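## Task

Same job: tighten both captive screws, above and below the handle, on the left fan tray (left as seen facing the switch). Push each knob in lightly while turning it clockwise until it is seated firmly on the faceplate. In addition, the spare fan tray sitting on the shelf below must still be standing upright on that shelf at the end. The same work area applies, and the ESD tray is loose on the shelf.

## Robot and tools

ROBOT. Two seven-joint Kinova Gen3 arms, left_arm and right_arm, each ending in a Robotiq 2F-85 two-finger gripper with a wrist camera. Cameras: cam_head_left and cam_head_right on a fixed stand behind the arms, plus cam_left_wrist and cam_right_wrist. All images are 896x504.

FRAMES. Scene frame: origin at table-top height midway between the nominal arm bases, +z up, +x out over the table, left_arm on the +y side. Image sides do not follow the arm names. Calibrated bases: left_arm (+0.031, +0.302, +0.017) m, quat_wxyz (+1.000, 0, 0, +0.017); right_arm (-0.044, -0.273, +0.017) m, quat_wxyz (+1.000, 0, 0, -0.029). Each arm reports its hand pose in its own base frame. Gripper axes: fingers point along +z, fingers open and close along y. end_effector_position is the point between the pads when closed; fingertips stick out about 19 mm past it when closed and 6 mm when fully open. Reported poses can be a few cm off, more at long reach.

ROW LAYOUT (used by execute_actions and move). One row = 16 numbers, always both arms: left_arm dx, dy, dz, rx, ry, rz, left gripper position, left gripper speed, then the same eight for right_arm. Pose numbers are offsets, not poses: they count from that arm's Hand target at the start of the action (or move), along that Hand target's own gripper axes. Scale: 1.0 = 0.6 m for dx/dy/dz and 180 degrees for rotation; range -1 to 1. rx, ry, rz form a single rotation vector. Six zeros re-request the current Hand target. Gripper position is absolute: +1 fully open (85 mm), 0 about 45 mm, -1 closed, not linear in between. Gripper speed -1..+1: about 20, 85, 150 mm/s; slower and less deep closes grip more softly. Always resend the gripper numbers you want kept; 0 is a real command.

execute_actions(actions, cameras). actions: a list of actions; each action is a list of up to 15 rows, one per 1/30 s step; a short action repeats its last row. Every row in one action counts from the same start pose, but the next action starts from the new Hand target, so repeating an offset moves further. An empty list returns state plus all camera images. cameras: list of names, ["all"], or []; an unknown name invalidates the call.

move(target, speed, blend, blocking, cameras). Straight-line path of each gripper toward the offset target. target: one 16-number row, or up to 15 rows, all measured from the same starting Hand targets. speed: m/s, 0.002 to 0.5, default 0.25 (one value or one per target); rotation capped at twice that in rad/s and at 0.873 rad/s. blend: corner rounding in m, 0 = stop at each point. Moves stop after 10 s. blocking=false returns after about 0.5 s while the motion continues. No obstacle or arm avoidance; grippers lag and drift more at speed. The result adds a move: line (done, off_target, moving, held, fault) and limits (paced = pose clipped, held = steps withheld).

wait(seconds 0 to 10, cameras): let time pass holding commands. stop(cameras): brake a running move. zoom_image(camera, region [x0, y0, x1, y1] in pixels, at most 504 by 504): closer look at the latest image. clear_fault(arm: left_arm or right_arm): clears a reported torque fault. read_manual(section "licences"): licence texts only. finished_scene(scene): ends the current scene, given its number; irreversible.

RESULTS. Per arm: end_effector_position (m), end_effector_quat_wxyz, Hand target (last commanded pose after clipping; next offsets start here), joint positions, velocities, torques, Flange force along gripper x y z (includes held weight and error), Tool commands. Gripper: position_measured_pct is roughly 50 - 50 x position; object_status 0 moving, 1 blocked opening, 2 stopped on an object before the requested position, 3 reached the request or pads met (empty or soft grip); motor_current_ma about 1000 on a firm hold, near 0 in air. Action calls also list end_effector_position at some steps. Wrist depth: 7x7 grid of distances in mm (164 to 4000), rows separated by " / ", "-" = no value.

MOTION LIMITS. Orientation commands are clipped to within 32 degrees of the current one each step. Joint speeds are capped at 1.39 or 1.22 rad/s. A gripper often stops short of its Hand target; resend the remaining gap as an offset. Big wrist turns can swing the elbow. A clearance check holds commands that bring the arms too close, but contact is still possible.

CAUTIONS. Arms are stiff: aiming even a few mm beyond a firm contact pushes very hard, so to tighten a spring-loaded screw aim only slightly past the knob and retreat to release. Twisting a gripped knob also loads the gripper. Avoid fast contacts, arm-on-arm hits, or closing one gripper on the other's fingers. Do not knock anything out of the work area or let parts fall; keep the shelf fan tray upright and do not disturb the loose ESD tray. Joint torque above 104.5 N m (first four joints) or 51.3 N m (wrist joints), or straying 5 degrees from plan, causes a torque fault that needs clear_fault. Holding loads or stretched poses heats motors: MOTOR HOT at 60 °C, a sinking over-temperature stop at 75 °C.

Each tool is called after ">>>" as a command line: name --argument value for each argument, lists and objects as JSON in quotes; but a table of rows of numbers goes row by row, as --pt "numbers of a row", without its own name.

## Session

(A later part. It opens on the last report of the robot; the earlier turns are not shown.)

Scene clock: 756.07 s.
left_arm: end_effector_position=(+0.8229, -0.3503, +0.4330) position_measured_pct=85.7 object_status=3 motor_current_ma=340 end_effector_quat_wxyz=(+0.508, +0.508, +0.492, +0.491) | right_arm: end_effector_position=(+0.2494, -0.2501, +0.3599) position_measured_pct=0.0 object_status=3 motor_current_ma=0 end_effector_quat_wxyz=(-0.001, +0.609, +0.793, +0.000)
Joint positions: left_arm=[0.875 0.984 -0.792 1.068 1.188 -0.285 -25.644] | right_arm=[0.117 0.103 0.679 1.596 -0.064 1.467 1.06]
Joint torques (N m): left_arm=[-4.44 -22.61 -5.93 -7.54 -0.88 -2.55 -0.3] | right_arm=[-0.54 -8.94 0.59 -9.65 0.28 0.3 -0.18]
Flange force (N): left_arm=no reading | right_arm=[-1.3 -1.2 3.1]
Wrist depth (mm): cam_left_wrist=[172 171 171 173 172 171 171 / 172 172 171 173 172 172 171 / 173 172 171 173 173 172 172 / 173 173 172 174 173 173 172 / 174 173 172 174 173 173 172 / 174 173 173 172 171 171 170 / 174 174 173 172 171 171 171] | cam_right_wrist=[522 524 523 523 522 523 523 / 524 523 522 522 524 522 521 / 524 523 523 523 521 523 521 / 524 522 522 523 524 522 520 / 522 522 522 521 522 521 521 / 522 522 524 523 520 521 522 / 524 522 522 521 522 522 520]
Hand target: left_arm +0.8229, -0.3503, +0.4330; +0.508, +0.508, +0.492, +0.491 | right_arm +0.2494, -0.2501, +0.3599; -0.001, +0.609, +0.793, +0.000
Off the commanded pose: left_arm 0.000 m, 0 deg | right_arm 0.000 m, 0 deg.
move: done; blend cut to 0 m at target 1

>>> move --pt "0 0 0 0 0 0 -0.5 -0.3 0 0 0 0 0 0 1 1" --pt "0 0 -0.05 0 0 0 -0.4 0 0 0 0 0 0 0 1 1" --pt "0 0 -0.07 0 0 -0.5 -0.4 0 0 0 0 0 0 0 1 1" --pt "0 0 -0.07 0 0 -1.0 -0.4 0 0 0 0 0 0 0 1 1" --pt "0 0 -0.07 0 0 0.5 -0.4 0 0 0 0 0 0 0 1 1" --speed '[0.05, 0.1, 0.436, 0.436, 0.436]' --blend '[0, 0.01, 0.01, 0.01, 0]' --cameras '["cam_left_wrist"]'

>>> zoom_image --camera "cam_left_wrist" --region '[350, 384, 580, 504]'

>>> zoom_image --camera "cam_left_wrist" --region '[600, 364, 830, 484]'

Scene clock: 779.40 s.
left_arm: end_effector_position=(+0.7810, -0.3490, +0.4330) position_measured_pct=69.7 object_status=3 motor_current_ma=0 end_effector_quat_wxyz=(+0.012, +0.707, -0.012, +0.707) | right_arm: end_effector_position=(+0.2494, -0.2501, +0.3599) position_measured_pct=0.0 object_status=3 motor_current_ma=0 end_effector_quat_wxyz=(-0.001, +0.609, +0.793, +0.000)
Joint positions: left_arm=[0.367 0.83 0.425 1.272 0.81 -0.887 -21.381] | right_arm=[0.117 0.103 0.679 1.596 -0.064 1.467 1.06]
Joint torques (N m): left_arm=[-1.84 -23.53 3.32 -9.32 -2.06 -1.88 0.22] | right_arm=[-0.49 -8.91 0.48 -9.65 0.28 0.24 -0.19]
Flange force (N): left_arm=[2.5 3.8 0.4] | right_arm=[-1.3 -1.2 2.9]
Wrist depth (mm): cam_left_wrist=[216 215 215 173 211 194 209 / 216 216 215 173 212 210 210 / 217 217 216 174 212 212 211 / 218 217 217 175 213 212 212 / 218 217 217 214 213 213 212 / 219 218 217 214 214 213 212 / 219 219 218 215 214 214 213] | cam_right_wrist=[525 522 522 523 523 522 521 / 525 522 522 523 522 521 522 / 525 523 523 522 521 522 521 / 522 525 523 523 522 522 522 / 522 522 520 523 523 523 522 / 523 522 520 520 521 521 520 / 521 522 520 522 521 520 520]
Hand target: left_arm +0.7810, -0.3489, +0.4330; +0.012, +0.707, -0.012, +0.707 | right_arm +0.2494, -0.2501, +0.3599; -0.001, +0.609, +0.793, +0.000
Off the commanded pose: left_arm 0.000 m, 0 deg | right_arm 0.000 m, 0 deg.
move: done; blend cut to 0 m at target 2
Images, in order (width x height): cam_left_wrist 896x504.

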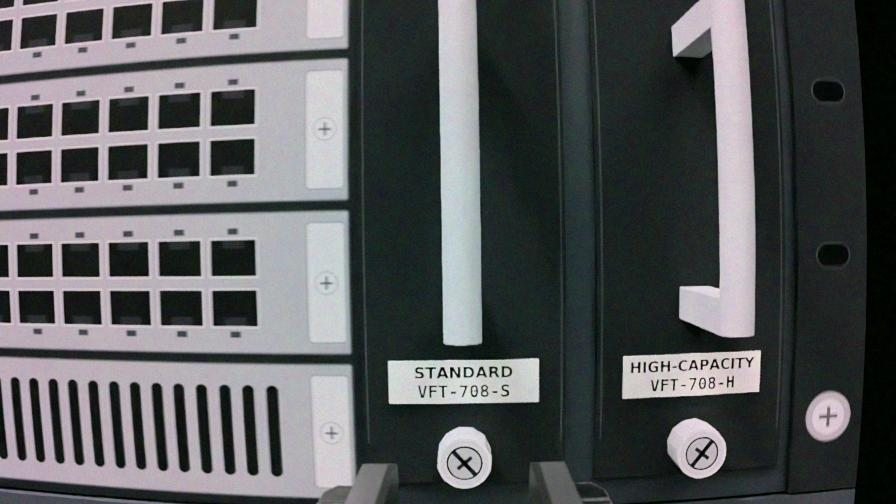

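Scaled by 2.191 from the camera's 896x504 image, which has a finer 1280x720 frame.

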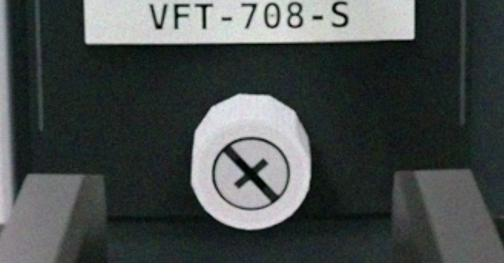

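Scaled by 2.191 from the camera's 896x504 image, which has a finer 1280x720 frame.

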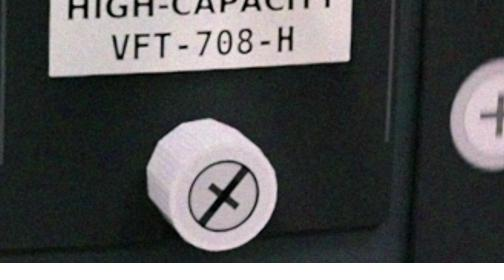

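>>> move --pt "0.0004 0 0.04 0 0 0 -0.5 0 0 0 0 0 0 0 1 1" --pt "0.0004 0 0.072 0 0 0 -0.5 0 0 0 0 0 0 0 1 1" --pt "0.0004 0 0.072 0 0 0 -0.80 -1 0 0 0 0 0 0 1 1" --pt "0.0004 0 0.072 0 0 0.3 -0.80 -1 0 0 0 0 0 0 1 1" --speed '[0.2, 0.06, 0.05, 0.25]' --blend '[0.005, 0, 0, 0]'

Scene clock: 804.07 s.
left_arm: end_effector_position=(+0.8241, -0.3504, +0.4332) position_measured_pct=87.0 object_status=2 motor_current_ma=1000 end_effector_quat_wxyz=(-0.310, +0.625, -0.331, +0.635) | right_arm: end_effector_position=(+0.2494, -0.2501, +0.3599) position_measured_pct=0.0 object_status=3 motor_current_ma=0 end_effector_quat_wxyz=(-0.001, +0.609, +0.793, +0.000)
Joint positions: left_arm=[0.463 0.886 0.183 1.087 0.916 -0.706 -22.307] | right_arm=[0.117 0.103 0.679 1.596 -0.064 1.467 1.06]
Joint torques (N m): left_arm=[-4.37 -23.76 -0.15 -9.39 -1.87 -2.3 -0.65] | right_arm=[-0.5 -8.97 0.57 -9.61 0.31 0.26 -0.17]
Flange force (N): left_arm=[6.8 0.5 -1.7] | right_arm=[-1.4 -1.0 2.8]
Wrist depth (mm): cam_left_wrist=[170 170 - 169 169 168 421 / 170 170 170 - 169 169 423 / 171 170 170 170 169 169 169 / - 171 171 170 169 171 169 / - 171 171 173 170 170 170 / 175 - 171 171 173 170 170 / 175 175 172 171 171 171 170] | cam_right_wrist=[523 525 524 521 521 523 521 / 522 523 524 522 523 522 520 / 522 523 522 522 522 520 522 / 524 523 522 522 522 521 521 / 522 521 522 522 522 521 521 / 522 522 522 522 520 520 520 / 524 522 521 522 524 520 519]
Hand target: left_arm +0.8241, -0.3504, +0.4332; -0.310, +0.625, -0.331, +0.635 | right_arm +0.2494, -0.2501, +0.3599; -0.001, +0.609, +0.793, +0.000
Off the commanded pose: left_arm 0.000 m, 0 deg | right_arm 0.000 m, 0 deg.
move: done

>>> move --target '[0, 0, 0, 0, 0, 0.2, -0.80, -1, 0,0,0,0,0,0,1,1]' --speed 0.25

>>> move --pt "0 0 0 0 0 0 -0.45 -0.5 0 0 0 0 0 0 1 1" --pt "0 0 -0.05 0 0 0 -0.4 0 0 0 0 0 0 0 1 1" --pt "0 0 -0.25 0 0 -0.5 -0.4 0 0 0 0 0 0 0 1 1" --speed '[0.05, 0.1, 0.3]' --blend '[0, 0.01, 0]' --cameras '["cam_left_wrist", "cam_head_left"]'

Scene clock: 812.00 s.
left_arm: end_effector_position=(+0.8241, -0.3504, +0.4333) position_measured_pct=87.0 object_status=2 motor_current_ma=1000 end_effector_quat_wxyz=(+0.491, -0.492, +0.508, -0.508) | right_arm: end_effector_position=(+0.2494, -0.2501, +0.3599) position_measured_pct=0.0 object_status=3 motor_current_ma=0 end_effector_quat_wxyz=(-0.001, +0.609, +0.793, +0.000)
Joint positions: left_arm=[0.533 0.88 0.026 1.083 0.967 -0.643 -22.873] | right_arm=[0.117 0.103 0.679 1.596 -0.064 1.467 1.06]
Joint torques (N m): left_arm=[-4.13 -24.84 -1.37 -10.13 -2.17 -2.61 -0.8] | right_arm=[-0.5 -9 0.55 -9.64 0.31 0.26 -0.17]
Flange force (N): left_arm=[5.4 -2.5 -2.3] | right_arm=[-1.5 -1.0 2.9]
Wrist depth (mm): cam_left_wrist=[620 170 170 169 169 168 168 / 171 170 170 170 169 169 169 / - 170 171 170 170 169 169 / - 171 171 171 170 169 169 / 172 172 171 171 170 170 170 / 172 172 172 172 171 170 170 / 172 172 172 171 171 171 170] | cam_right_wrist=[523 522 522 522 522 522 523 / 522 523 522 521 522 523 522 / 523 524 522 522 521 522 520 / 524 522 522 522 521 520 521 / 522 522 520 522 520 522 522 / 520 523 524 520 521 522 522 / 521 522 523 524 521 522 521]
Hand target: left_arm +0.8241, -0.3504, +0.4332; +0.491, -0.492, +0.508, -0.508 | right_arm +0.2494, -0.2501, +0.3599; -0.001, +0.609, +0.793, +0.000
Off the commanded pose: left_arm 0.000 m, 0 deg | right_arm 0.000 m, 0 deg.
move: done

Scene clock: 817.00 s.
left_arm: end_effector_position=(+0.6742, -0.3454, +0.4333) position_measured_pct=69.7 object_status=3 motor_current_ma=0 end_effector_quat_wxyz=(+0.012, +0.707, -0.012, +0.707) | right_arm: end_effector_position=(+0.2494, -0.2501, +0.3599) position_measured_pct=0.0 object_status=3 motor_current_ma=0 end_effector_quat_wxyz=(-0.001, +0.609, +0.793, +0.000)
Joint positions: left_arm=[0.463 0.649 0.371 1.621 0.847 -1.051 -21.224] | right_arm=[0.117 0.103 0.679 1.596 -0.064 1.467 1.06]
Joint torques (N m): left_arm=[-1.88 -19.94 2.56 -8.56 -2.02 -2.24 0.2] | right_arm=[-0.5 -9.04 0.62 -9.66 0.3 0.21 -0.18]
Flange force (N): left_arm=[2.4 3.4 -0.9] | right_arm=[-1.4 -0.9 2.9]
Wrist depth (mm): cam_left_wrist=[323 322 321 318 317 316 521 / 324 323 322 319 318 317 523 / 325 324 323 319 319 318 524 / 327 325 324 320 319 318 524 / 326 326 324 320 320 319 525 / 327 325 325 322 321 319 527 / 326 325 323 322 322 320 530] | cam_right_wrist=[523 522 523 523 523 523 522 / 523 523 522 522 525 522 522 / 524 523 522 521 522 521 521 / 525 523 522 522 524 521 522 / 522 522 521 522 522 521 521 / 522 524 522 521 522 520 522 / 523 521 521 522 522 519 521]
Hand target: left_arm +0.6742, -0.3454, +0.4333; +0.012, +0.707, -0.012, +0.707 | right_arm +0.2494, -0.2501, +0.3599; -0.001, +0.609, +0.793, +0.000
Off the commanded pose: left_arm 0.000 m, 0 deg | right_arm 0.000 m, 0 deg.
move: done; blend cut to 0 m at target 2
Images, in order (width x height): cam_head_left 896x504, cam_left_wrist 896x504.

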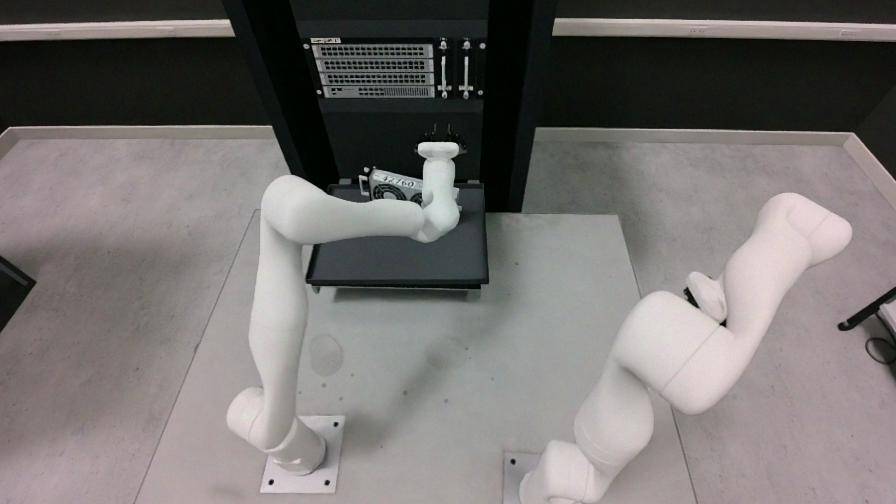

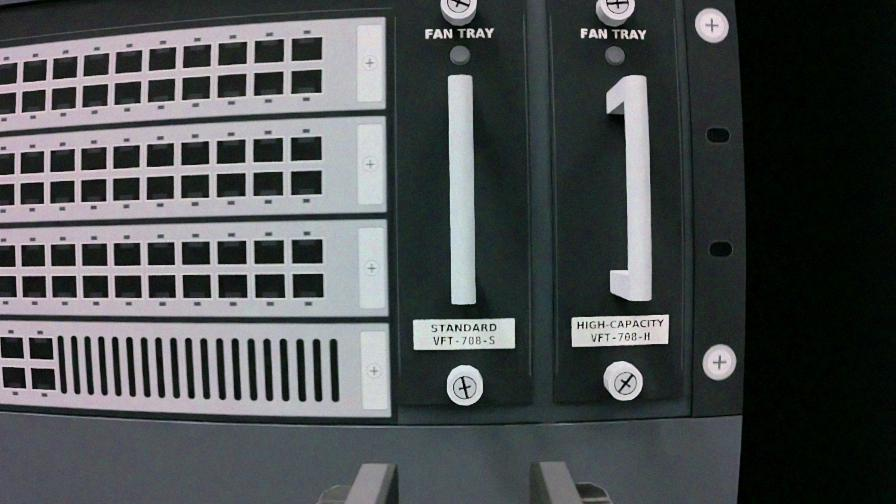

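>>> finished_scene --scene 2

The scene is finished: the task was done.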